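# Plug lamp into green-switch strip, then unplug it

## Task

Find the power strip whose switch glows green, insert the lamp's plug into that strip's outlet, then pull the plug back out and leave it resting on the table, all without tipping the lamp over.

## Robot and tools

Robot: two six-joint arms, left_arm and right_arm, each ending in a parallel two-finger gripper with a wrist camera (cam_left_wrist, cam_right_wrist, both 896x504). Joint order for every row and every per-joint list: waist (joint1), shoulder (joint2), elbow (joint3), wrist pitch (joint4), wrist yaw (joint5), wrist roll (joint6). Stated ranges in rad: waist -2.618 to 3.054, shoulder 0.000 to 3.142, elbow 0.000 to 3.142, wrist pitch -1.571 to 1.571, wrist yaw -1.571 to 1.571, wrist roll -2.094 to 2.094. Real ends may differ by up to 0.059 rad.

Frames: the scene frame has its origin at table-top height midway between the nominal bases, +x pointing out across the table, +y toward left_arm, +z up. Actual bases: left_arm at (-0.013, +0.317, +0.035) m, right_arm at (+0.046, -0.265, +0.017) m, each yawed very slightly. Gripper positions, orientations and wrist-camera poses in results are given in that arm's own base frame; table and fixed items use the scene frame. The gripper's fingers point along its +z and close along its y; end_effector_position is the point between the pads, just behind the tips. Reported hand poses can be a few cm off, worse when stretched out.

Command rows: every movement argument is a row of 14 numbers, each in [-1, 1]: left_arm's six joint values then its opening, then right_arm's six joint values then its opening. Both arms always appear, even if one stays still. Joint values are offsets, not poses: they are added to the Joint targets line as it stands when the action (or move) begins, not to the previous row. Scale: 1.0 equals 2.224 rad for waist, shoulder and elbow, and 8.485 rad for the three wrist joints. So a 0 keeps that joint's target; sending the same nonzero offset again moves it further. The opening is absolute: +1 fully open (about 87 mm between pads), +0.5 about 69 mm, 0 about 43 mm, -0.5 about 18 mm, -1 closed. A 0 opening is a real command, so repeat the present value to leave a gripper alone.

execute_actions(actions, cameras): actions is a list of actions; each action is a list of up to 15 rows, one per 1/30 s step; a short action repeats its last row to fill 15 steps. An action asking any joint more than 0.059 rad beyond its range is rejected for both arms; a malformed action or failing first action rejects the whole call. Images arrive only for an empty actions list or when cameras names them (["all"], a list of names, or [] for none).

move(target, speed, blend, opening_speed, blocking, cameras): target is one 14-number row or a list of up to 15 rows; all rows are offsets from the same starting Joint targets. Joints travel together, so the gripper path curves, and nothing is avoided. speed is the top speed in rad/s (0.01 to 12.57, default 0.5) of the joint with the farthest to travel, one value or one per target. blend (rad) rounds corners between listed targets; 0 stops at each. opening_speed (per second on the -1..+1 scale, at least 0.2) ramps the gripper. blocking=false returns after about 0.5 s while the motion continues. The whole list must fit in 10 s. The result adds a move: line such as done, off_target (resting more than 0.035 rad from target), moving, held or fault, plus limits=held if steps were withheld.

wait(seconds 0 to 10) lets things run holding the last command. stop brakes a running move. zoom_image(camera, region=[x0,y0,x1,y1] in pixels, at most 504 by 504) enlarges part of the latest wrist image. read_manual gives licence texts only. finished_scene(scene, 1 or 2) closes the scene permanently; call it only once the plug sits on the table, unplugged, and the lamp stands.

Results: Joint positions (rad, then gripper 0 closed to 1 open), Joint velocities, Joint targets (the base for your next offsets), Joint torques (N m, include arm weight, joints 1-3 wrap at ±28), grip_measured (gripper on the command scale), Tool commands, step readings of joint angles. "joint sent to its limit" means a joint was clipped at its end; "joint command not followed" means the clearance check altered targets. Each step, a joint target may lead its measured angle by at most 0.339 rad (big joints) or 2.2 rad (wrist); if targets would shift a gripper over 200 mm, they are pulled back, so large moves need several actions.

Gripping: at first contact note grip_measured and command roughly 0.04 below it for a firm hold, less for a lighter one. Readings can be off by about 1 mm.

Avoid: letting the arms touch or the grippers pinch each other; fast impacts on the table, strip or lamp; pressing hard into things (back the targets off past the measured angles to release); dropping or releasing moving parts; anything leaving the table; straining the camera cables. Occasional pushes may nudge loose objects. Motors heat when loaded, stretched out or pushing: MOTOR HOT appears at 75 °C, at 90 °C the arm folds and stops for the scene, at 100 °C it collapses. Time passes while you think, with the robot holding its last command.

Each tool is called by a JSON object that holds its "fn" and its "kwargs".

## Session

{"fn": "execute_actions", "kwargs": {"actions": []}}

Scene clock: 0.00 s.
left_arm: end_effector_position=(+0.2697, +0.0254, +0.2339) grip_measured=+1.000 end_effector_quat_wxyz=(+0.592, -0.022, +0.806, -0.010) | right_arm: end_effector_position=(+0.3888, -0.0448, +0.2109) grip_measured=+0.973 end_effector_quat_wxyz=(+0.468, +0.177, +0.866, -0.005)
Joint positions: left_arm=[0.219 0.635 0.712 -0.388 0.199 0.019 1] | right_arm=[-0.099 1.327 1.149 -0.422 0.094 0.254 0.986]
Joint velocities: within noise
Joint torques (N m): no reading
Motor temperatures (°C): left_arm=[23 25 39 26 25 24 21] | right_arm=[22 28 30 25 24 25 25]
Heat: left arm: 39 °C; right arm: 30 °C.
Joint targets: left_arm=[0.219 0.635 0.723 -0.381 0.199 0.019] | right_arm=[-0.099 1.326 1.152 -0.439 0.094 0.255]
Tool commands: left_gripper/opening=+1.0 right_gripper/opening=+1.0

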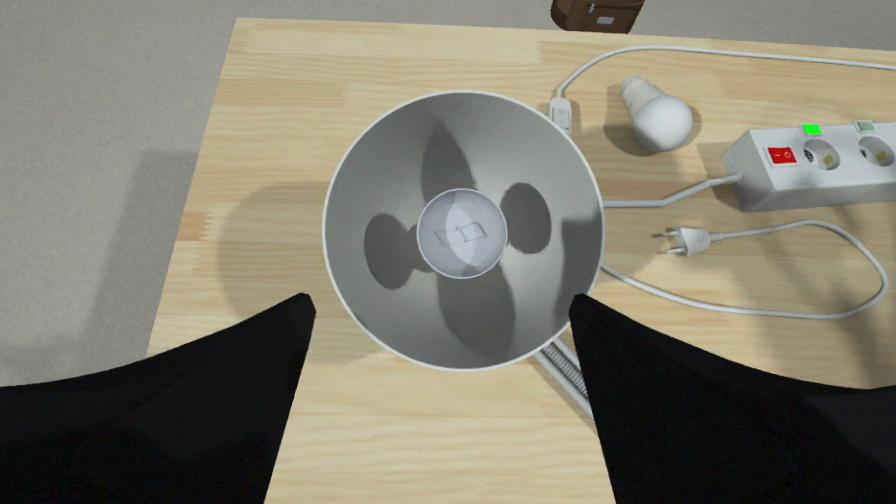

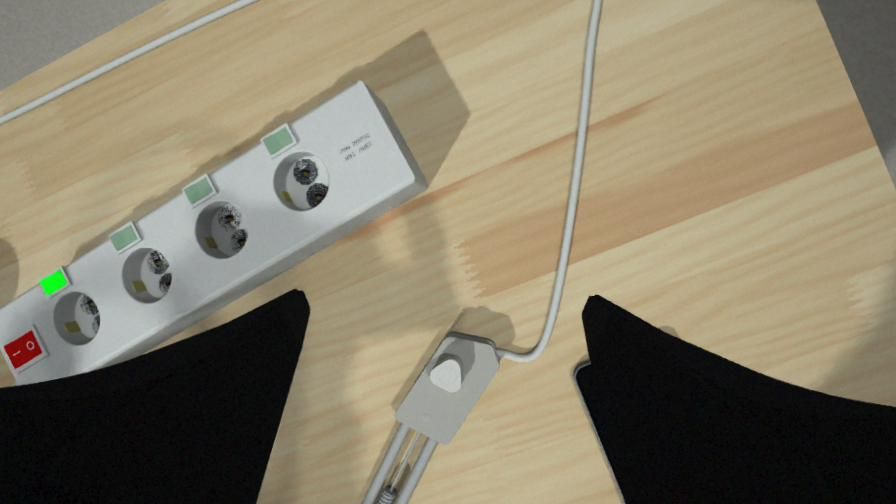

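{"fn": "zoom_image", "kwargs": {"camera": "cam_left_wrist", "region": [540, 40, 896, 330]}}

{"fn": "zoom_image", "kwargs": {"camera": "cam_right_wrist", "region": [330, 250, 700, 504]}}

Scaled by 1.416.

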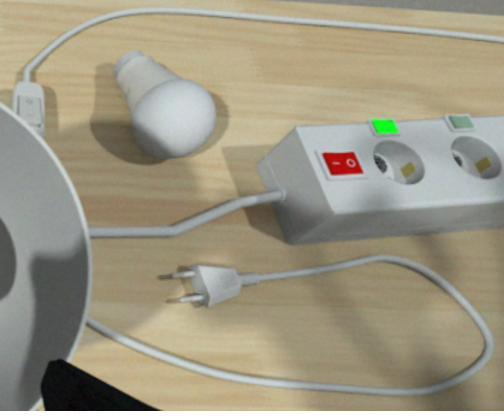

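Scaled by 1.362.

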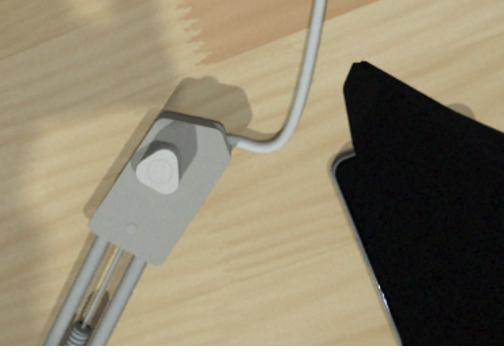

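{"fn": "move", "kwargs": {"target": [0,0,0.27,-0.0707,0,0,1,0,0,0.27,-0.0707,0,0,1], "cameras": ["all"], "speed": 0.8}}

Scene clock: 95.47 s.
left_arm: end_effector_position=(+0.1872, +0.0070, +0.3572) grip_measured=+1.000 end_effector_quat_wxyz=(+0.596, -0.021, +0.803, -0.009) | right_arm: end_effector_position=(+0.3380, -0.0397, +0.3480) grip_measured=+0.973 end_effector_quat_wxyz=(+0.468, +0.177, +0.866, -0.005)
Joint positions: left_arm=[0.219 0.635 1.309 -0.975 0.199 0.019 1] | right_arm=[-0.099 1.325 1.735 -1.008 0.094 0.254 0.986]
Joint torques (N m): left_arm=[0.08 2.56 5.24 1.56 -0.02 0.01] | right_arm=[-0.05 -3.63 7.04 1.83 0.09 0.06]
Motor temperatures (°C): left_arm=[23 24 42 34 24 23 21] | right_arm=[22 32 36 29 24 24 25]
Heat: left arm: 42 °C; right arm: 36 °C.
Joint targets: left_arm=[0.219 0.634 1.324 -0.981 0.199 0.019] | right_arm=[-0.099 1.326 1.753 -1.039 0.094 0.255]
move: done
camera_calibration:
cam_left_wrist: T_world_to_cam=[[0.0636295, -0.997856, 0.0153367, -0.00838282], [-0.90313, -0.0641144, -0.424553, 0.346879], [0.424626, 0.013163, -0.905273, 0.388703], [0, 0, 0, 1]] pos_world=[0.148757, 0.00875861, 0.49928]
cam_right_wrist: T_world_to_cam=[[-0.295842, -0.942354, -0.156351, 0.116456], [-0.947483, 0.310296, -0.0774087, 0.378945], [0.121462, 0.12524, -0.984663, 0.450105], [0, 0, 0, 1]] pos_world=[0.338827, -0.0642129, 0.490744]

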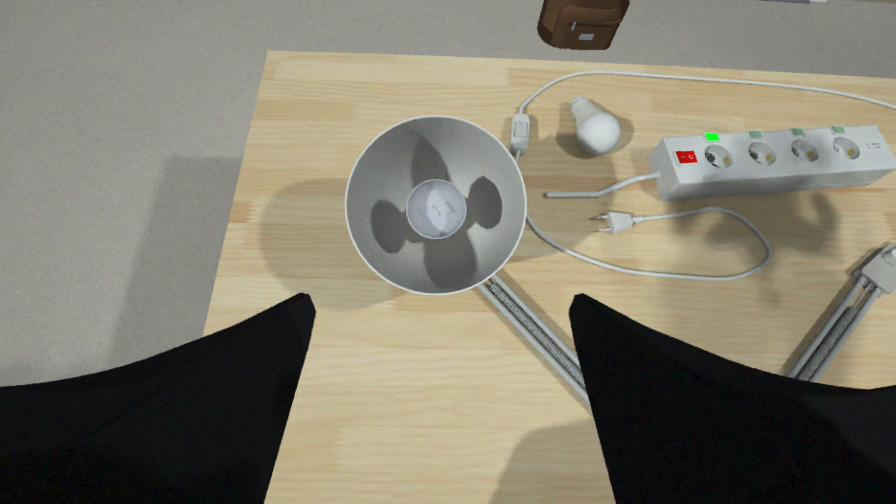

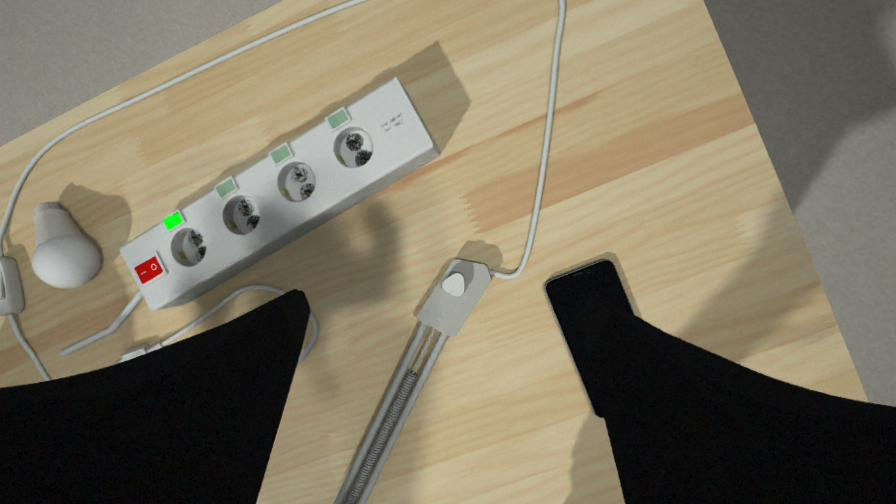

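{"fn": "move", "kwargs": {"target": [[-0.2635,0,0,0,-0.02345,-0.2438,0.6,0,0,0,0,0,0,1],[-0.2635,0.8049,0.4258,-0.0515,-0.02345,-0.2438,0.6,0,0,0,0,0,0,1]], "blend": 0.1, "cameras": ["all"], "speed": 1.0}}

Scene clock: 195.17 s.
left_arm: end_effector_position=(+0.4420, -0.2070, +0.0532) grip_measured=+0.600 end_effector_quat_wxyz=(-0.001, +0.741, -0.672, -0.006) | right_arm: end_effector_position=(+0.3380, -0.0397, +0.3480) grip_measured=+0.973 end_effector_quat_wxyz=(+0.468, +0.177, +0.866, -0.005)
Joint positions: left_arm=[-0.363 2.424 2.247 -1.404 -0.005 -2.033 0.8] | right_arm=[-0.099 1.325 1.735 -1.008 0.094 0.254 0.986]
Joint torques (N m): left_arm=[-0.23 -13.41 6.76 -0.07 -0.04 -0.18] | right_arm=[0.03 -3.63 6.98 1.87 0.11 0.06]
Heat: left arm: 41 °C; right arm: 36 °C.
Joint targets: left_arm=[-0.367 2.425 2.271 -1.418 -0.001 -2.049] | right_arm=[-0.099 1.326 1.753 -1.039 0.094 0.255]
move: done
camera_calibration:
cam_left_wrist: T_world_to_cam=[[0.994874, 0.0866367, -0.0521555, -0.41703], [0.0969645, -0.670878, 0.735201, -0.195188], [0.0287054, -0.736489, -0.67584, 0.015716], [0, 0, 0, 1]] pos_world=[0.433367, -0.0832426, 0.132373]
cam_right_wrist: T_world_to_cam=[[-0.29589, -0.942361, -0.156222, 0.116393], [-0.94752, 0.310279, -0.0770224, 0.378759], [0.121055, 0.125233, -0.984714, 0.450169], [0, 0, 0, 1]] pos_world=[0.338826, -0.0642129, 0.490643]

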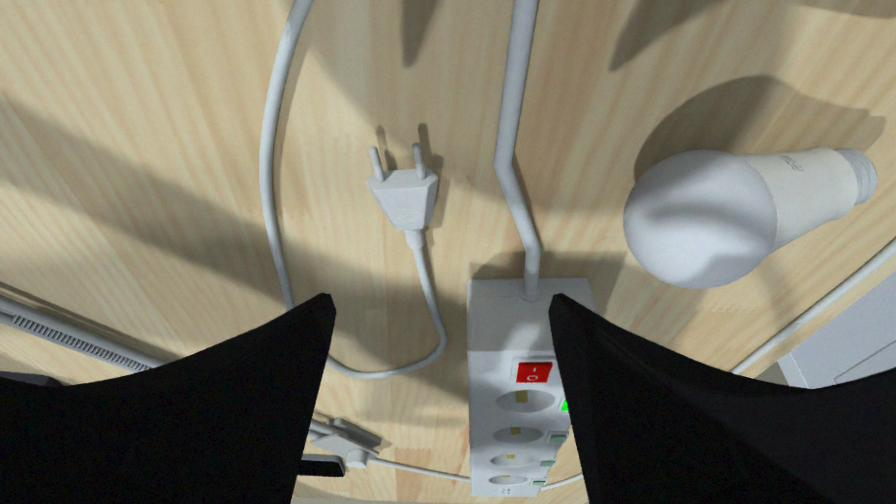

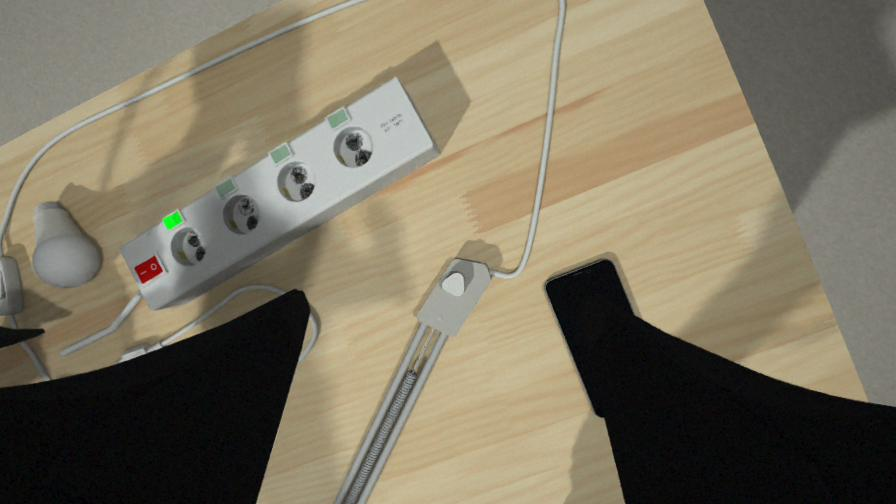

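{"fn": "move", "kwargs": {"target": [[-0.0234,-0.0487,-0.1106,0.0164,0,-0.0052,0.3,0,0,0,0,0,0,1],[-0.0234,-0.0307,-0.1823,0.0399,0,-0.0052,0.3,0,0,0,0,0,0,1]], "cameras": ["cam_left_wrist"], "speed": 0.4}}

Scene clock: 222.57 s.
left_arm: end_effector_position=(+0.4213, -0.2300, +0.0015) grip_measured=+0.300 end_effector_quat_wxyz=(-0.030, +0.719, -0.694, +0.012) | right_arm: end_effector_position=(+0.3380, -0.0397, +0.3480) grip_measured=+0.973 end_effector_quat_wxyz=(+0.468, +0.177, +0.866, -0.005)
Joint positions: left_arm=[-0.441 2.335 1.885 -1.078 -0.049 -2.046 0.65] | right_arm=[-0.099 1.325 1.735 -1.008 0.094 0.254 0.986]
Joint torques (N m): left_arm=[1.68 -10.58 3.47 0.15 0.33 -0.47] | right_arm=[-0.02 -3.63 7.05 1.87 0.09 0.06]
Motor temperatures (°C): left_arm=[23 34 42 30 24 23 21] | right_arm=[22 29 36 29 23 24 25]
Heat: left arm: 42 °C; right arm: 36 °C.
Joint targets: left_arm=[-0.419 2.357 1.865 -1.079 0.000 -2.093] | right_arm=[-0.099 1.326 1.753 -1.039 0.094 0.255]
move: off_target (left_arm); left_arm: the wrist yaw is farthest, 0.048 rad from its target
camera_calibration:
cam_left_wrist: T_world_to_cam=[[0.99959, 0.0245764, 0.0146866, -0.413501], [0.0062642, -0.688283, 0.725416, -0.136351], [0.0279366, -0.725026, -0.688154, -0.0325895], [0, 0, 0, 1]] pos_world=[0.415096, -0.107314, 0.0825572]
Images, in order (width x height): cam_left_wrist 896x504.

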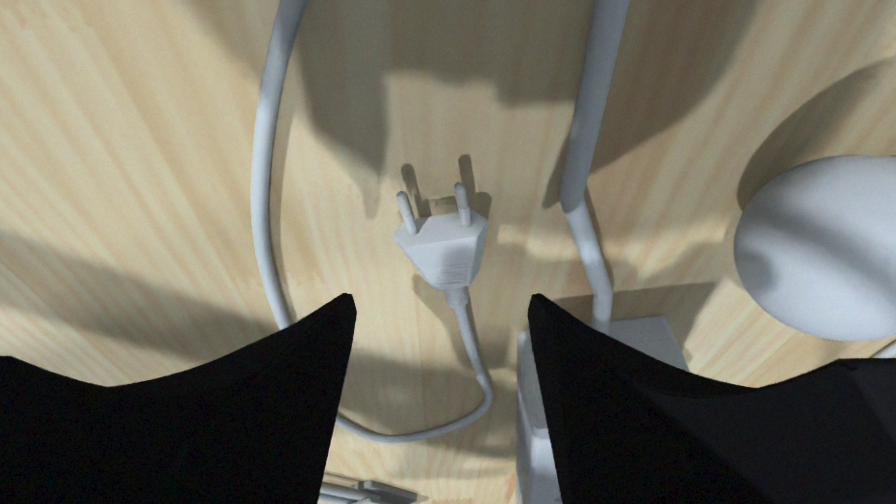

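{"fn": "move", "kwargs": {"target": [[0.0055,-0.018,0.0717,-0.0235,0,0,0.05,0,0,0,0,0,0,1],[0.0055,-0.0036,-0.0102,0.0017,0,0,0.05,0,0,0,0,0,0,1]], "cameras": ["cam_left_wrist"], "speed": 0.3, "opening_speed": 1}}

Scene clock: 235.10 s.
left_arm: end_effector_position=(+0.4229, -0.2184, -0.0043) grip_measured=+0.050 end_effector_quat_wxyz=(-0.028, +0.731, -0.682, +0.006) | right_arm: end_effector_position=(+0.3380, -0.0397, +0.3480) grip_measured=+0.973 end_effector_quat_wxyz=(+0.468, +0.177, +0.866, -0.005)
Joint positions: left_arm=[-0.418 2.335 1.863 -1.068 -0.049 -2.056 0.525] | right_arm=[-0.099 1.325 1.735 -1.008 0.094 0.254 0.986]
Joint torques (N m): left_arm=[0.99 -11.52 3.44 0.22 0.27 -0.34] | right_arm=[0.01 -3.63 6.95 1.87 0.1 0.06]
Heat: left arm: 41 °C; right arm: 36 °C.
Joint targets: left_arm=[-0.407 2.349 1.843 -1.065 0.000 -2.093] | right_arm=[-0.099 1.326 1.753 -1.039 0.094 0.255]
move: off_target (left_arm); left_arm: the wrist yaw is farthest, 0.049 rad from its target
camera_calibration:
cam_left_wrist: T_world_to_cam=[[0.998353, 0.0572457, 0.00387382, -0.407664], [0.0368359, -0.691247, 0.72168, -0.13776], [0.0439908, -0.720348, -0.692216, -0.0340117], [0, 0, 0, 1]] pos_world=[0.413563, -0.0963892, 0.0774541]
Images, in order (width x height): cam_left_wrist 896x504.

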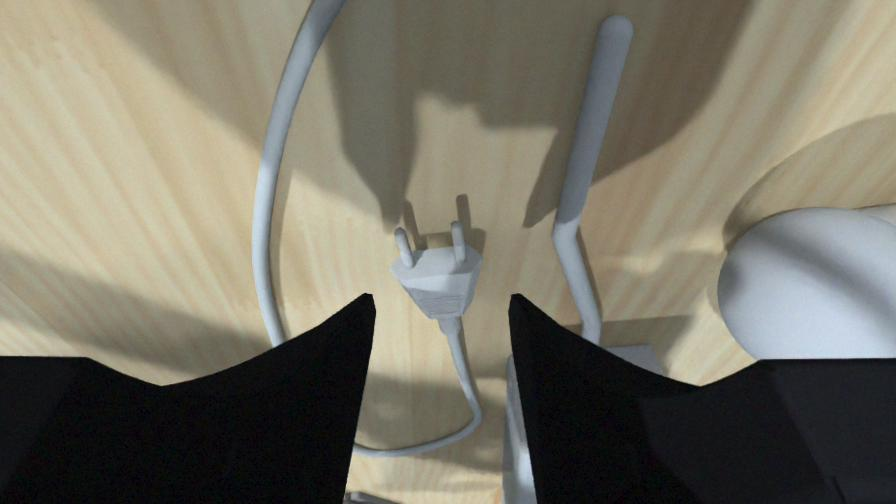

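{"fn": "move", "kwargs": {"target": [[-0.002,-0.0144,0.0819,-0.0252,0,0,-0.15,0,0,0,0,0,0,1],[-0.002,0,0,0,0,0,-0.15,0,0,0,0,0,0,1]], "cameras": ["cam_left_wrist"], "speed": 0.3, "opening_speed": 1}}

Scene clock: 254.00 s.
left_arm: end_effector_position=(+0.4217, -0.2201, -0.0044) grip_measured=-0.150 end_effector_quat_wxyz=(-0.025, +0.731, -0.681, +0.007) | right_arm: end_effector_position=(+0.3380, -0.0397, +0.3480) grip_measured=+0.973 end_effector_quat_wxyz=(+0.468, +0.177, +0.866, -0.005)
Joint positions: left_arm=[-0.42 2.335 1.862 -1.069 -0.043 -2.06 0.425] | right_arm=[-0.099 1.325 1.735 -1.008 0.094 0.254 0.986]
Joint torques (N m): left_arm=[0.85 -11.22 3.37 0.21 0.25 -0.4] | right_arm=[-0.02 -3.67 7.05 1.86 0.1 0.08]
Heat: left arm: 40 °C; right arm: 36 °C.
Joint targets: left_arm=[-0.411 2.349 1.842 -1.065 -0.001 -2.093] | right_arm=[-0.099 1.326 1.753 -1.039 0.094 0.255]
move: off_target (left_arm); left_arm: the wrist yaw is farthest, 0.043 rad from its target
camera_calibration:
cam_left_wrist: T_world_to_cam=[[0.998237, 0.0593529, -0.000479429, -0.405902], [0.0411927, -0.686946, 0.72554, -0.139773], [0.0427336, -0.724281, -0.688179, -0.0355627], [0, 0, 0, 1]] pos_world=[0.412464, -0.0976824, 0.0767429]
Images, in order (width x height): cam_left_wrist 896x504.

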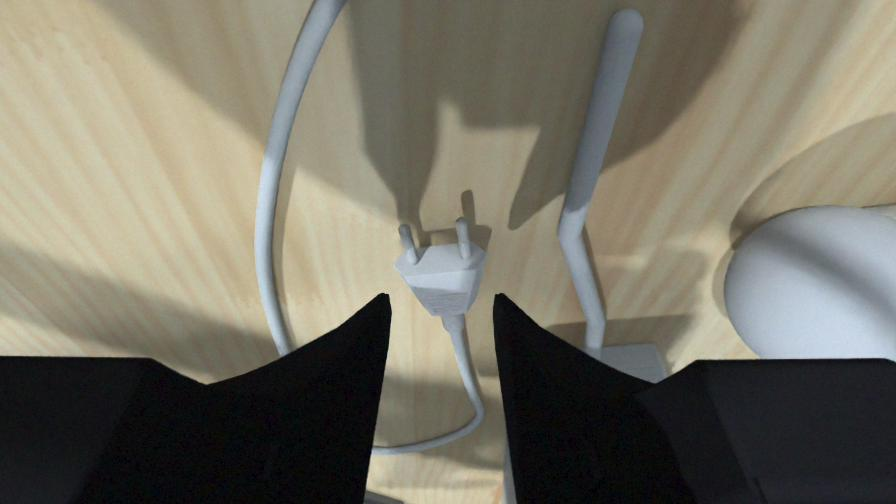

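{"fn": "zoom_image", "kwargs": {"camera": "cam_left_wrist", "region": [340, 200, 680, 504]}}

{"fn": "wait", "kwargs": {"seconds": 0, "cameras": ["cam_right_wrist"]}}

Scaled by 1.482.

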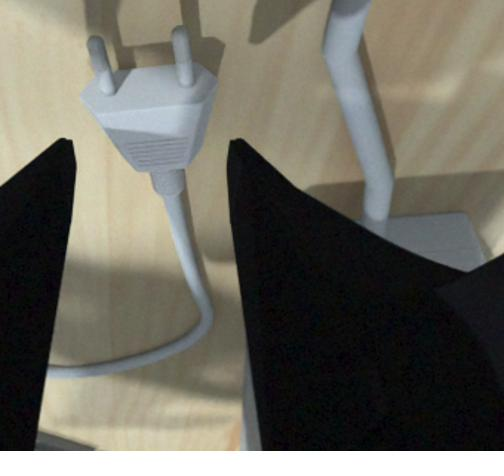

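Scene clock: 263.17 s.
left_arm: end_effector_position=(+0.4216, -0.2201, -0.0045) grip_measured=-0.150 end_effector_quat_wxyz=(-0.025, +0.731, -0.681, +0.006) | right_arm: end_effector_position=(+0.3380, -0.0397, +0.3480) grip_measured=+0.973 end_effector_quat_wxyz=(+0.468, +0.177, +0.866, -0.005)
Joint positions: left_arm=[-0.42 2.335 1.861 -1.069 -0.043 -2.06 0.425] | right_arm=[-0.099 1.325 1.735 -1.008 0.094 0.254 0.986]
Joint torques (N m): left_arm=[0.79 -11.47 3.4 0.21 0.19 -0.32] | right_arm=[0.03 -3.62 7.1 1.88 0.1 0.05]
Heat: left arm: 39 °C; right arm: 36 °C.
Joint targets: left_arm=[-0.411 2.349 1.843 -1.065 -0.001 -2.093] | right_arm=[-0.099 1.326 1.753 -1.039 0.094 0.255]
Tool commands: left_gripper/opening=-0.15 right_gripper/opening=+1.0
camera_calibration:
cam_right_wrist: T_world_to_cam=[[-0.29589, -0.942361, -0.156222, 0.116393], [-0.94752, 0.310279, -0.0770224, 0.378759], [0.121055, 0.125233, -0.984714, 0.450169], [0, 0, 0, 1]] pos_world=[0.338826, -0.0642129, 0.490643]
Images, in order (width x height): cam_right_wrist 896x504.

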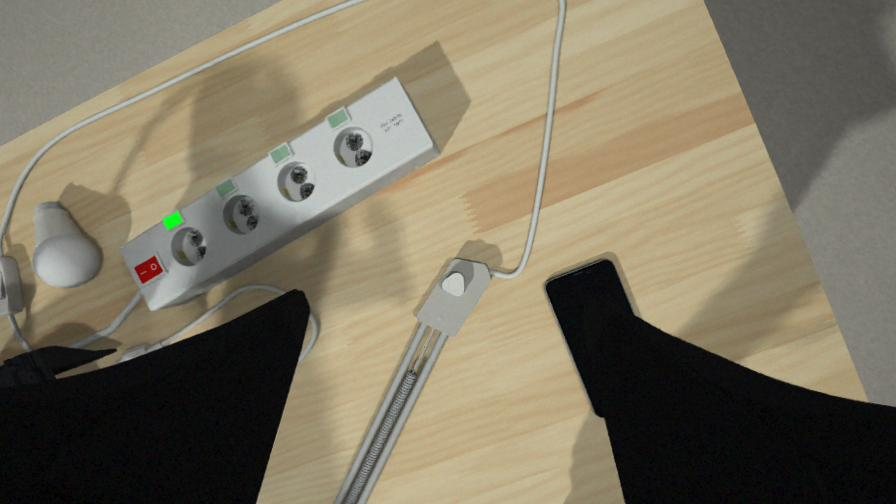

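{"fn": "move", "kwargs": {"target": [0,-0.0144,0.0819,-0.0252,0,0,-0.15,0.2,0,0,0,0,0,1], "cameras": ["cam_right_wrist"]}}

Scene clock: 283.47 s.
left_arm: end_effector_position=(+0.4123, -0.2225, +0.0305) grip_measured=-0.150 end_effector_quat_wxyz=(+0.001, +0.736, -0.677, -0.014) | right_arm: end_effector_position=(+0.3226, +0.1082, +0.3480) grip_measured=+0.973 end_effector_quat_wxyz=(+0.458, -0.016, +0.883, +0.097)
Joint positions: left_arm=[-0.42 2.335 2.002 -1.265 -0.007 -2.075 0.425] | right_arm=[0.341 1.325 1.735 -1.008 0.094 0.254 0.986]
Joint torques (N m): left_arm=[0.75 -14.42 6.52 -0.06 -0.09 -0.15] | right_arm=[0.44 -3.67 6.97 1.87 0.11 0.05]
Heat: left arm: 39 °C; right arm: 36 °C.
Joint targets: left_arm=[-0.411 2.317 2.025 -1.279 0.000 -2.093] | right_arm=[0.346 1.326 1.753 -1.039 0.093 0.255]
move: done
camera_calibration:
cam_right_wrist: T_world_to_cam=[[0.134266, -0.978518, -0.156446, 0.116365], [-0.989361, -0.123447, -0.0769785, 0.378709], [0.0560121, 0.165117, -0.984682, 0.450182], [0, 0, 0, 1]] pos_world=[0.33384, 0.0862829, 0.490644]
Images, in order (width x height): cam_right_wrist 896x504.

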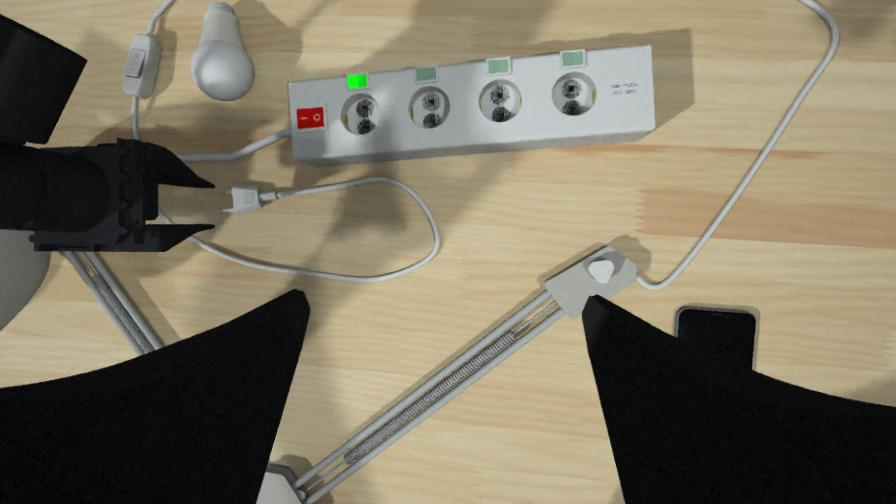

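{"fn": "move", "kwargs": {"target": [[-0.0175,-0.0526,0.1461,-0.0166,0,0,-0.1,0,0,0,0,0,0,1],[-0.0175,-0.0526,0.1461,-0.0166,0,0.346,-0.1,0,0,0,0,0,0,1],[-0.0655,0.1328,0.2153,-0.0216,0,0.346,-0.1,0,0,0,0,0,0,1]], "cameras": ["all"], "speed": 0.8, "blend": 0.05}}

Scene clock: 307.33 s.
left_arm: end_effector_position=(+0.4122, -0.2210, +0.0221) grip_measured=-0.100 end_effector_quat_wxyz=(-0.010, +0.640, +0.768, +0.001) | right_arm: end_effector_position=(+0.3226, +0.1082, +0.3480) grip_measured=+0.973 end_effector_quat_wxyz=(+0.458, -0.016, +0.883, +0.097)
Joint positions: left_arm=[-0.56 2.619 2.481 -1.452 -0.004 0.831 0.45] | right_arm=[0.341 1.325 1.735 -1.008 0.094 0.254 0.986]
Joint torques (N m): left_arm=[0.35 -15.05 6.69 0.12 0.02 0.08] | right_arm=[0.44 -3.66 6.99 1.89 0.09 0.06]
Motor temperatures (°C): left_arm=[23 40 40 26 23 23 21] | right_arm=[22 29 36 30 23 24 25]
Heat: left arm: 40 °C; right arm: 36 °C.
Joint targets: left_arm=[-0.557 2.612 2.504 -1.462 0.000 0.842] | right_arm=[0.346 1.326 1.753 -1.039 0.093 0.255]
move: done
camera_calibration:
cam_left_wrist: T_world_to_cam=[[-0.985372, -0.16706, -0.03365, 0.372044], [-0.134936, 0.64426, 0.752809, 0.20699], [-0.104085, 0.746338, -0.657378, 0.367313], [0, 0, 0, 1]] pos_world=[0.432764, -0.345341, 0.0981586]
cam_right_wrist: T_world_to_cam=[[0.134266, -0.978518, -0.156446, 0.116365], [-0.989361, -0.123447, -0.0769785, 0.378709], [0.0560121, 0.165117, -0.984682, 0.450182], [0, 0, 0, 1]] pos_world=[0.33384, 0.0862829, 0.490644]

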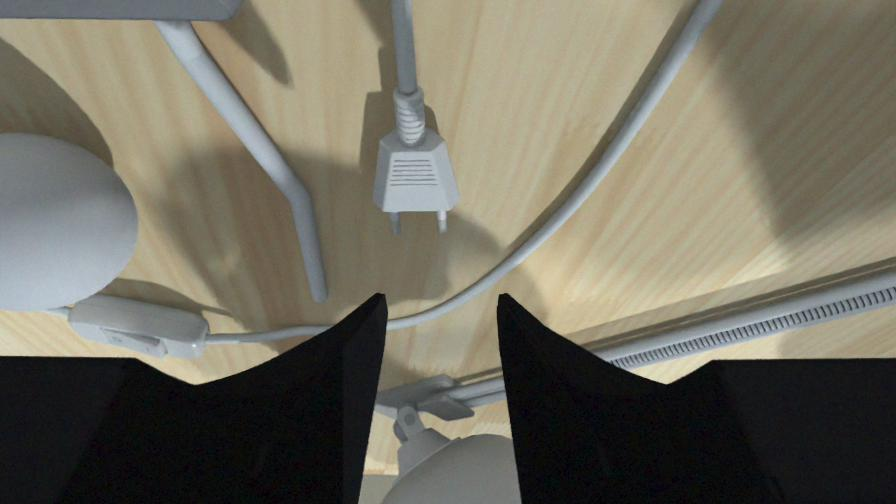

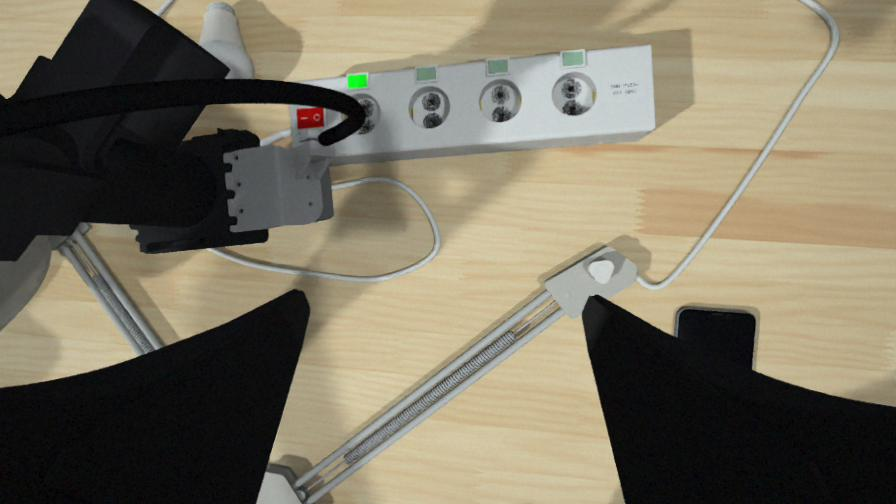

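{"fn": "move", "kwargs": {"target": [[0.0022,0.0344,0.0372,-0.0008,0,0.0022,-0.05,0,0,0,0,0,0,1],[-0.0022,0.0661,0.0475,0.0048,0,0.0011,-0.05,0,0,0,0,0,0,1]], "cameras": ["all"], "speed": 0.2}}

Scene clock: 332.43 s.
left_arm: end_effector_position=(+0.4245, -0.2281, -0.0170) grip_measured=-0.050 end_effector_quat_wxyz=(-0.015, +0.648, +0.762, +0.000) | right_arm: end_effector_position=(+0.3226, +0.1082, +0.3480) grip_measured=+0.973 end_effector_quat_wxyz=(+0.458, -0.016, +0.883, +0.097)
Joint positions: left_arm=[-0.56 2.753 2.584 -1.432 -0.004 0.849 0.475] | right_arm=[0.341 1.325 1.735 -1.008 0.094 0.254 0.986]
Joint torques (N m): left_arm=[-0.09 -14.39 6.79 0.24 -0.01 0.07] | right_arm=[0.47 -3.6 7.01 1.87 0.11 0.08]
Motor temperatures (°C): left_arm=[23 47 40 26 23 23 21] | right_arm=[22 29 36 30 23 24 24]
Heat: left arm: 47 °C; right arm: 36 °C.
Joint targets: left_arm=[-0.562 2.759 2.609 -1.421 0.000 0.852] | right_arm=[0.346 1.326 1.753 -1.039 0.093 0.255]
move: done
camera_calibration:
cam_left_wrist: T_world_to_cam=[[-0.988606, -0.148387, -0.0252721, 0.387447], [-0.115813, 0.642593, 0.757404, 0.234291], [-0.0961495, 0.751702, -0.652457, 0.346107], [0, 0, 0, 1]] pos_world=[0.443444, -0.353231, 0.0581579]
cam_right_wrist: T_world_to_cam=[[0.134266, -0.978518, -0.156446, 0.116365], [-0.989361, -0.123447, -0.0769785, 0.378709], [0.0560121, 0.165117, -0.984682, 0.450182], [0, 0, 0, 1]] pos_world=[0.33384, 0.0862829, 0.490644]

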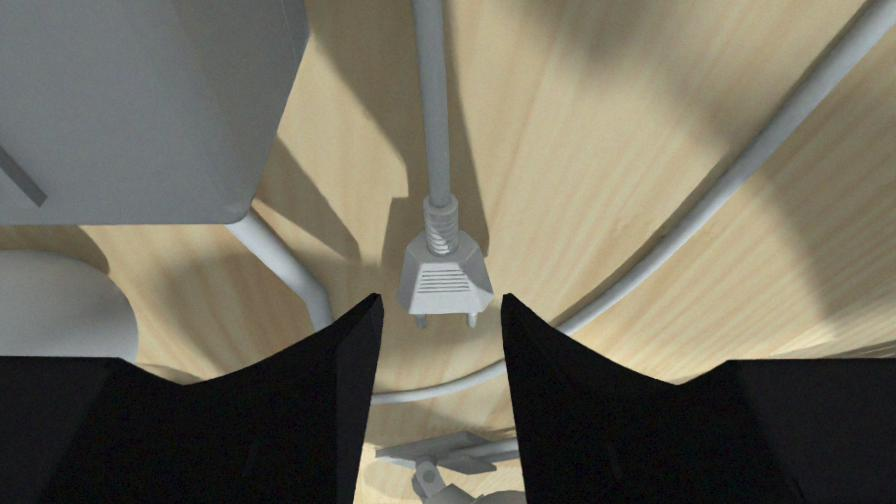

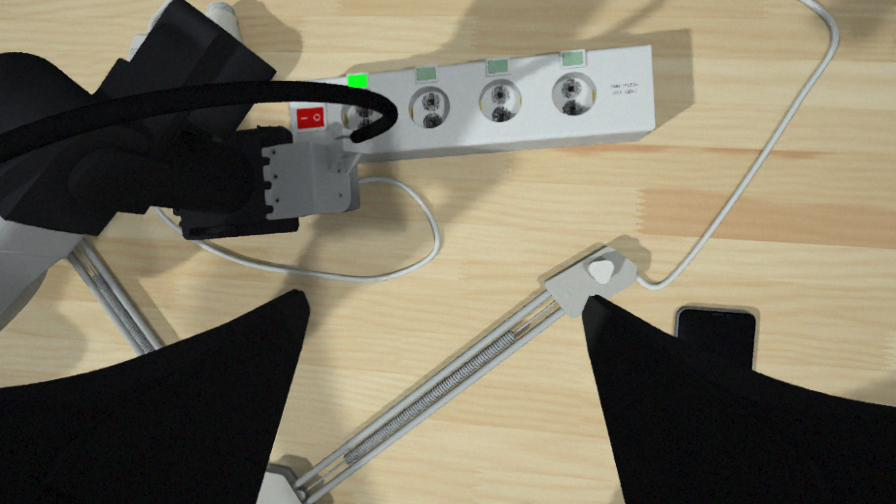

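{"fn": "move", "kwargs": {"target": [[0,0,0,0,0,0,-0.5,0,0,0,0,0,0,1],[-0.0207,-0.1228,-0.181,0.0153,0,-0.0055,-0.5,0,0,0,0,0,0,1],[-0.025,-0.1315,-0.2477,0.0305,0,-0.0067,-0.5,0,0,0,0,0,0,1],[-0.025,-0.1315,-0.2477,0.0305,0,-0.0067,-0.05,0,0,0,0,0,0,1]], "cameras": ["cam_left_wrist"], "speed": 0.3, "opening_speed": 1}}

Scene clock: 360.67 s.
left_arm: end_effector_position=(+0.3764, -0.2255, -0.0284) grip_measured=-0.050 end_effector_quat_wxyz=(-0.027, +0.649, +0.760, +0.001) | right_arm: end_effector_position=(+0.3226, +0.1082, +0.3480) grip_measured=+0.973 end_effector_quat_wxyz=(+0.458, -0.016, +0.883, +0.097)
Joint positions: left_arm=[-0.611 2.508 2.065 -1.181 -0.007 0.802 0.475] | right_arm=[0.341 1.325 1.735 -1.008 0.094 0.254 0.986]
Joint torques (N m): left_arm=[-0.4 -17.66 4.21 0.3 0.08 -0.07] | right_arm=[0.47 -3.7 7.01 1.87 0.09 0.06]
Heat: left arm: 49 °C; right arm: 37 °C.
Joint targets: left_arm=[-0.617 2.466 2.058 -1.162 0.000 0.795] | right_arm=[0.346 1.326 1.753 -1.039 0.093 0.255]
move: off_target (left_arm); target 4's new numbers were sent with left_arm's shoulder 0.042 rad from that target; left_arm: the shoulder is farthest, 0.042 rad from its target
camera_calibration:
cam_left_wrist: T_world_to_cam=[[-0.989534, -0.143816, -0.0117887, 0.341715], [-0.100778, 0.630311, 0.769774, 0.227599], [-0.103275, 0.762905, -0.638208, 0.337691], [0, 0, 0, 1]] pos_world=[0.39595, -0.35194, 0.0443461]
Images, in order (width x height): cam_left_wrist 896x504.

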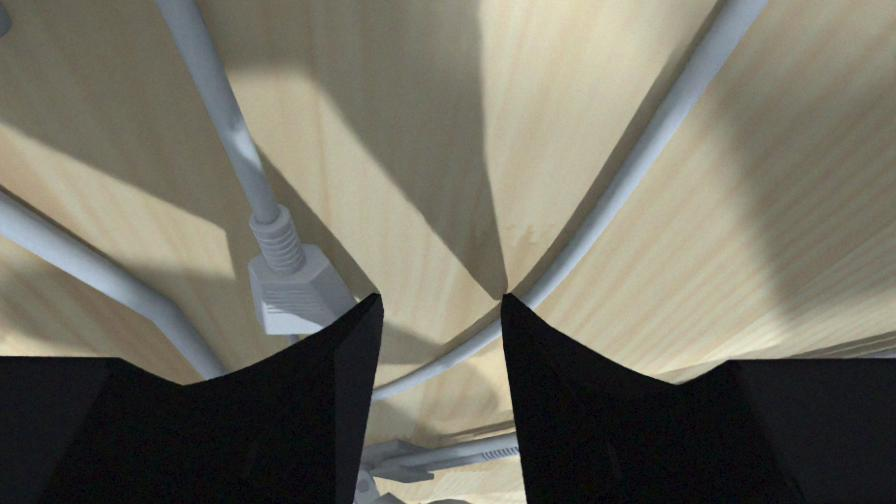

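{"fn": "move", "kwargs": {"target": [[0,0,0.0899,-0.0236,0,0,-0.05,0,0,0,0,0,0,1],[0.013,0.1378,0.3093,-0.045,0,0.0118,-0.05,0,0,0,0,0,0,1],[0.013,0.1163,0.2214,-0.0276,0,0.0118,-0.05,0,0,0,0,0,0,1]], "cameras": ["cam_left_wrist"], "speed": 0.3}}

Scene clock: 397.73 s.
left_arm: end_effector_position=(+0.4167, -0.2418, -0.0271) grip_measured=-0.050 end_effector_quat_wxyz=(-0.021, +0.674, +0.738, +0.001) | right_arm: end_effector_position=(+0.3226, +0.1082, +0.3480) grip_measured=+0.973 end_effector_quat_wxyz=(+0.458, -0.016, +0.883, +0.097)
Joint positions: left_arm=[-0.595 2.761 2.557 -1.408 -0.007 0.885 0.475] | right_arm=[0.341 1.325 1.735 -1.008 0.094 0.254 0.986]
Joint torques (N m): left_arm=[0.7 -18.51 4.49 0.27 0.03 0.11] | right_arm=[0.43 -3.67 6.98 1.86 0.1 0.07]
Motor temperatures (°C): left_arm=[23 58 39 25 23 23 21] | right_arm=[22 29 37 30 23 24 24]
Heat: left arm: 58 °C; right arm: 37 °C.
Joint targets: left_arm=[-0.589 2.725 2.551 -1.397 0.000 0.895] | right_arm=[0.346 1.326 1.753 -1.039 0.093 0.255]
move: off_target (left_arm); left_arm: the shoulder is farthest, 0.036 rad from its target
camera_calibration:
cam_left_wrist: T_world_to_cam=[[-0.996867, -0.076965, -0.0182232, 0.398301], [-0.0636304, 0.643558, 0.762748, 0.228491], [-0.0469772, 0.761518, -0.646439, 0.331163], [0, 0, 0, 1]] pos_world=[0.427149, -0.368579, 0.0470542]
Images, in order (width x height): cam_left_wrist 896x504.

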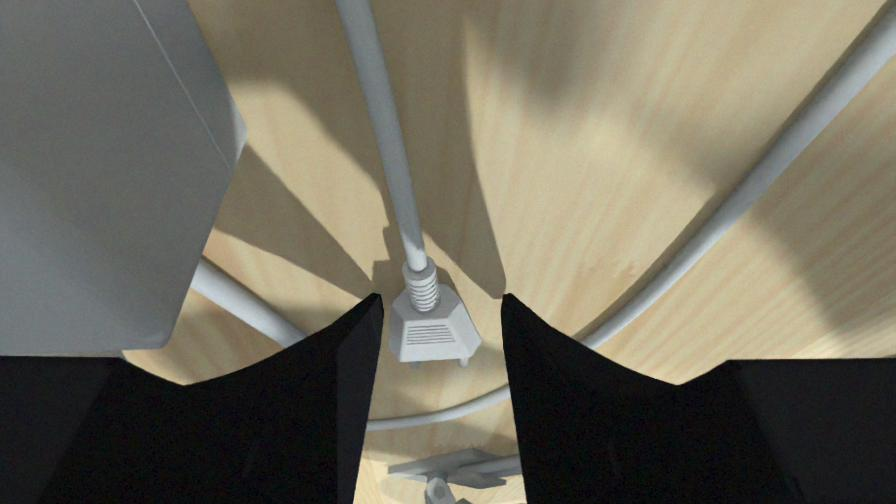

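{"fn": "move", "kwargs": {"target": [[0.0067,-0.0054,0,0,0,0,-0.05,0,0,0,0,0,0,1],[0.0067,-0.0054,0,0,0,0,-0.8,0,0,0,0,0,0,1],[0.0067,-0.1869,-0.2151,0.0074,0,0,-0.8,0,0,0,0,0,0,1]], "cameras": ["cam_left_wrist"], "speed": 0.3, "opening_speed": 1}}

Scene clock: 414.07 s.
left_arm: end_effector_position=(+0.3700, -0.2018, +0.0447) grip_measured=-0.263 end_effector_quat_wxyz=(-0.023, +0.668, +0.744, +0.000) | right_arm: end_effector_position=(+0.3226, +0.1082, +0.3480) grip_measured=+0.973 end_effector_quat_wxyz=(+0.458, -0.016, +0.883, +0.097)
Joint positions: left_arm=[-0.579 2.352 2.079 -1.344 -0.006 0.885 0.369] | right_arm=[0.341 1.325 1.735 -1.008 0.094 0.254 0.986]
Joint torques (N m): left_arm=[0.39 -17.21 4.38 0.17 0.01 0.11] | right_arm=[0.49 -3.64 7.02 1.87 0.08 0.06]
Motor temperatures (°C): left_arm=[23 62 39 25 23 23 21] | right_arm=[22 29 37 30 23 24 24]
Heat: left arm: 62 °C; right arm: 37 °C.
Joint targets: left_arm=[-0.574 2.309 2.072 -1.334 0.000 0.895] | right_arm=[0.346 1.326 1.753 -1.039 0.093 0.255]
move: off_target (left_arm); target 2's new numbers were sent with left_arm's shoulder 0.048 rad from that target; left_arm: the shoulder is farthest, 0.043 rad from its target
camera_calibration:
cam_left_wrist: T_world_to_cam=[[-0.995523, -0.0936124, -0.0130543, 0.352048], [-0.0702778, 0.640758, 0.76452, 0.146903], [-0.0632038, 0.762014, -0.644468, 0.35094], [0, 0, 0, 1]] pos_world=[0.382977, -0.328594, 0.118456]
Images, in order (width x height): cam_left_wrist 896x504.

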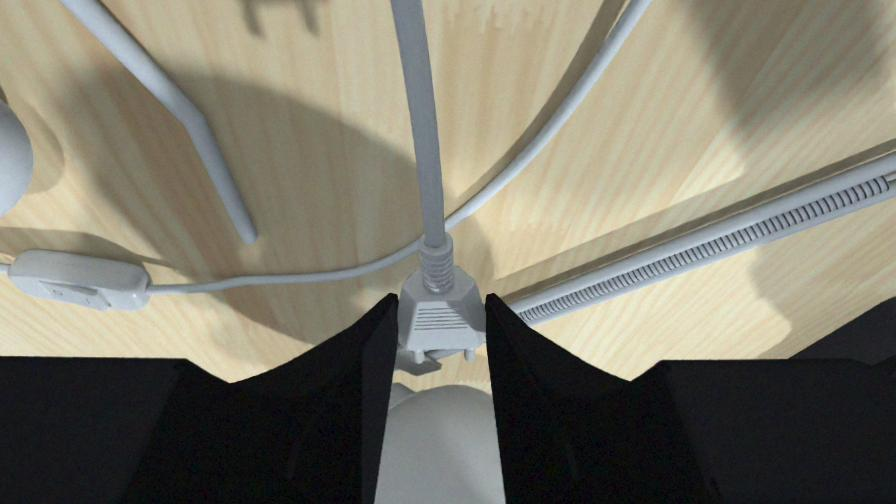

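{"fn": "move", "kwargs": {"target": [[0.0989,-0.1452,-0.3205,0.2311,0.1305,-0.1055,-0.8,0,0,0,0,0,0,1],[0.0989,0.089,-0.1725,0.2537,0.1305,-0.1055,-0.8,0,0,0,0,0,0,1]], "cameras": ["all"], "speed": 0.7, "blend": 0.05}}

Scene clock: 465.13 s.
left_arm: end_effector_position=(+0.4973, -0.3546, +0.0752) grip_measured=-0.263 end_effector_quat_wxyz=(+0.505, +0.463, +0.547, -0.481) | right_arm: end_effector_position=(+0.3226, +0.1082, +0.3480) grip_measured=+0.973 end_effector_quat_wxyz=(+0.458, -0.016, +0.883, +0.097)
Joint positions: left_arm=[-0.36 2.508 1.662 0.783 1.103 -0.003 0.369] | right_arm=[0.341 1.325 1.735 -1.008 0.094 0.254 0.986]
Joint torques (N m): left_arm=[0.73 -14.23 7.2 1.66 0.02 0.05] | right_arm=[0.49 -3.6 7.04 1.88 0.11 0.07]
Motor temperatures (°C): left_arm=[23 56 39 25 23 23 22] | right_arm=[22 28 37 30 23 24 24]
Heat: left arm: 56 °C; right arm: 37 °C.
Joint targets: left_arm=[-0.354 2.507 1.689 0.818 1.107 0.000] | right_arm=[0.346 1.326 1.753 -1.039 0.093 0.255]
move: off_target (left_arm); left_arm: the wrist pitch is farthest, 0.036 rad from its target
camera_calibration:
cam_left_wrist: T_world_to_cam=[[-0.98713, -0.153383, 0.0452557, 0.435053], [-0.145974, 0.748631, -0.646717, 0.412444], [0.0653158, -0.645, -0.761386, -0.0589665], [0, 0, 0, 1]] pos_world=[0.493512, -0.280071, 0.202149]
cam_right_wrist: T_world_to_cam=[[0.134266, -0.978518, -0.156446, 0.116365], [-0.989361, -0.123447, -0.0769785, 0.378709], [0.0560121, 0.165117, -0.984682, 0.450182], [0, 0, 0, 1]] pos_world=[0.33384, 0.0862829, 0.490644]

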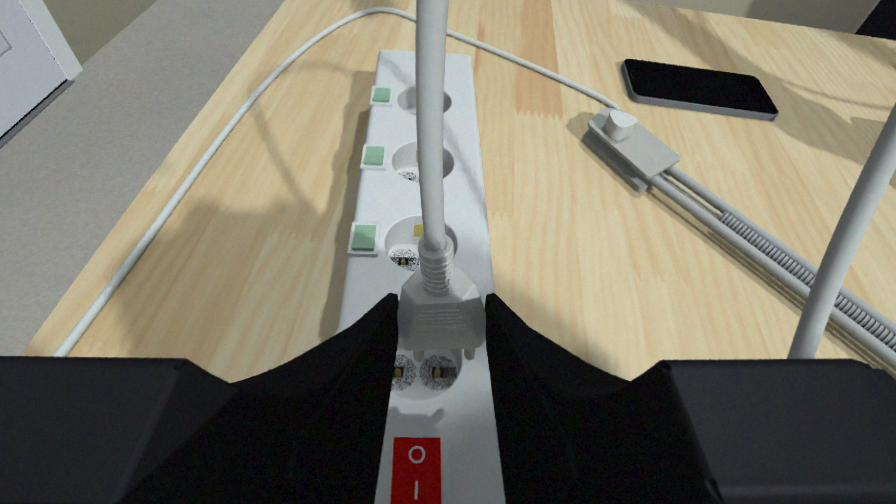

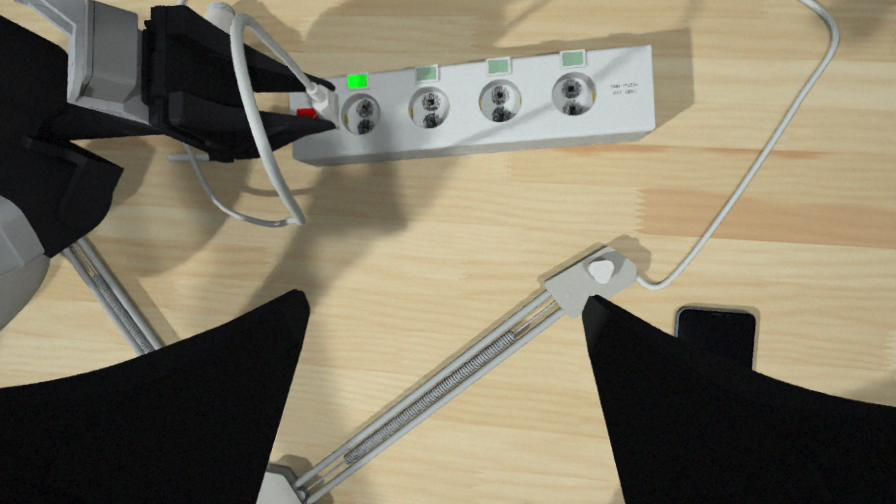

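{"fn": "zoom_image", "kwargs": {"camera": "cam_left_wrist", "region": [340, 200, 540, 420]}}

{"fn": "zoom_image", "kwargs": {"camera": "cam_right_wrist", "region": [230, 50, 450, 190]}}

Scaled by 2.291.

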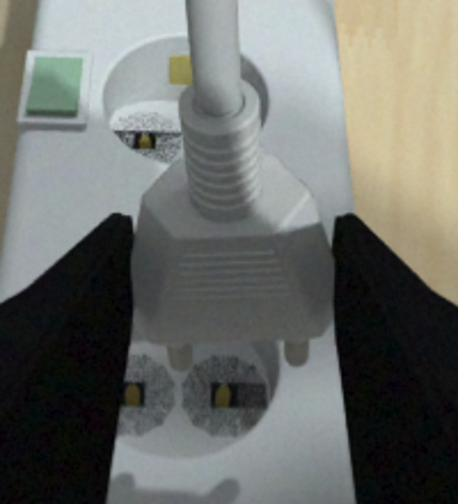

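Scaled by 2.291.

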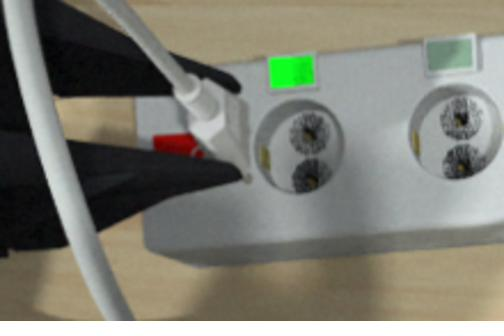

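{"fn": "move", "kwargs": {"target": [-0.0068,0.0336,0.0351,0.0055,-0.0018,0,-0.8,0,0,0,0,0,0,1], "cameras": ["all"], "speed": 0.2}}

{"fn": "zoom_image", "kwargs": {"camera": "cam_left_wrist", "region": [340, 200, 540, 420]}}

{"fn": "zoom_image", "kwargs": {"camera": "cam_right_wrist", "region": [230, 50, 450, 190]}}

Scene clock: 499.13 s.
left_arm: end_effector_position=(+0.5101, -0.3594, +0.0711) grip_measured=-0.263 end_effector_quat_wxyz=(+0.523, +0.471, +0.529, -0.474) | right_arm: end_effector_position=(+0.3226, +0.1082, +0.3480) grip_measured=+0.973 end_effector_quat_wxyz=(+0.458, -0.016, +0.883, +0.097)
Joint positions: left_arm=[-0.36 2.574 1.737 0.83 1.103 -0.003 0.369] | right_arm=[0.341 1.325 1.735 -1.008 0.094 0.254 0.986]
Joint torques (N m): left_arm=[-0.43 -13.65 7.61 1.61 -0.2 0.11] | right_arm=[0.43 -3.7 6.99 1.87 0.11 0.08]
Motor temperatures (°C): left_arm=[23 59 40 28 23 23 22] | right_arm=[22 28 37 30 23 24 24]
Heat: left arm: 59 °C; right arm: 37 °C.
Joint targets: left_arm=[-0.369 2.582 1.767 0.865 1.092 0.000] | right_arm=[0.346 1.326 1.753 -1.039 0.093 0.255]
move: done
camera_calibration:
cam_left_wrist: T_world_to_cam=[[-0.988217, -0.153025, -0.00318707, 0.451274], [-0.111772, 0.735725, -0.667994, 0.394569], [0.104565, -0.659767, -0.74416, -0.0926203], [0, 0, 0, 1]] pos_world=[0.499743, -0.282346, 0.196084]
cam_right_wrist: T_world_to_cam=[[0.134266, -0.978518, -0.156446, 0.116365], [-0.989361, -0.123447, -0.0769785, 0.378709], [0.0560121, 0.165117, -0.984682, 0.450182], [0, 0, 0, 1]] pos_world=[0.33384, 0.0862829, 0.490644]

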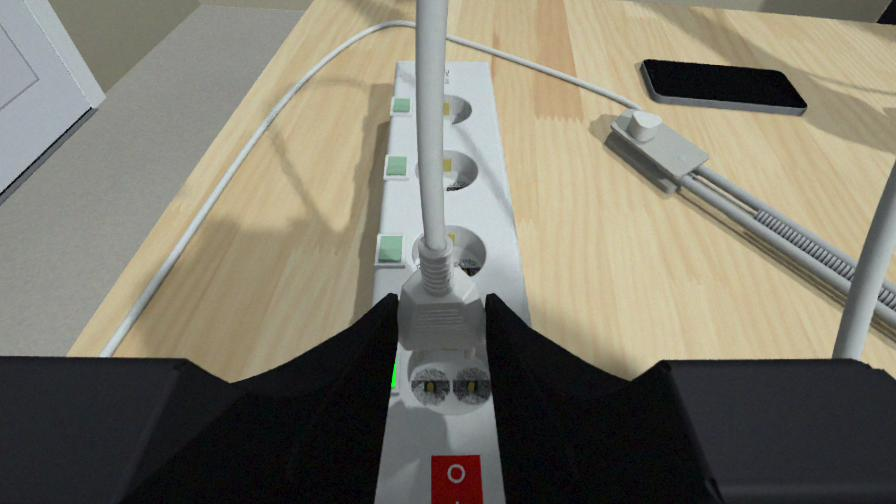

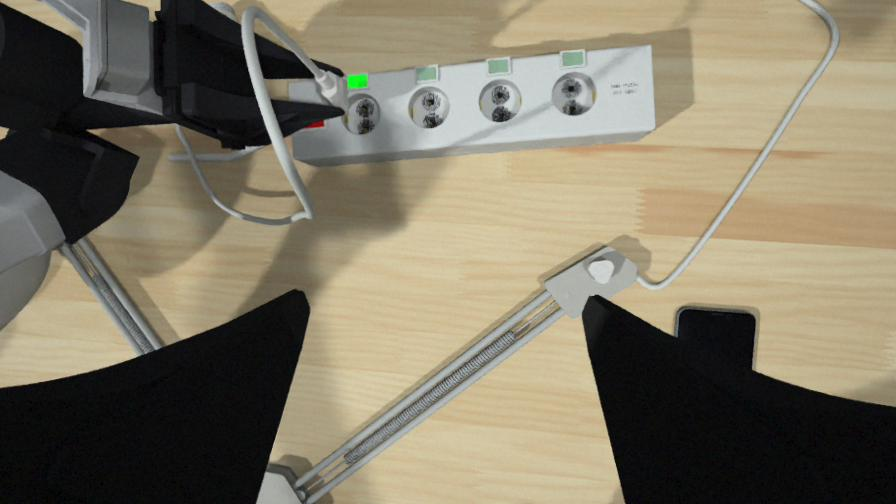

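Scaled by 2.291.

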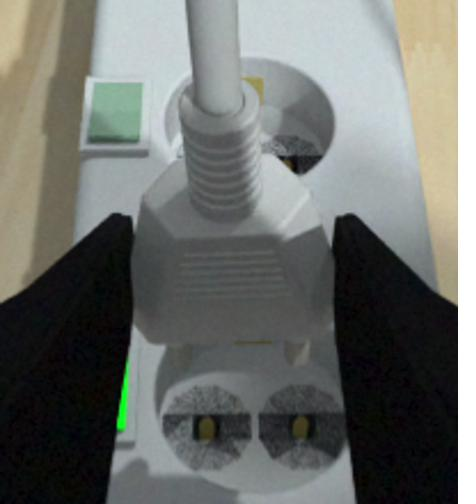

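Scaled by 2.291.

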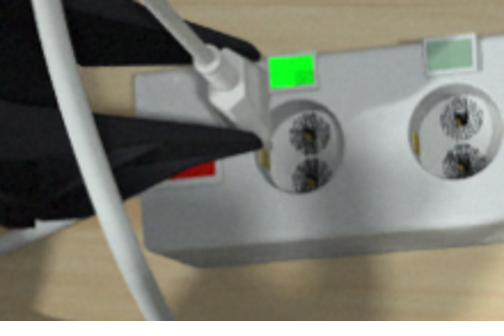

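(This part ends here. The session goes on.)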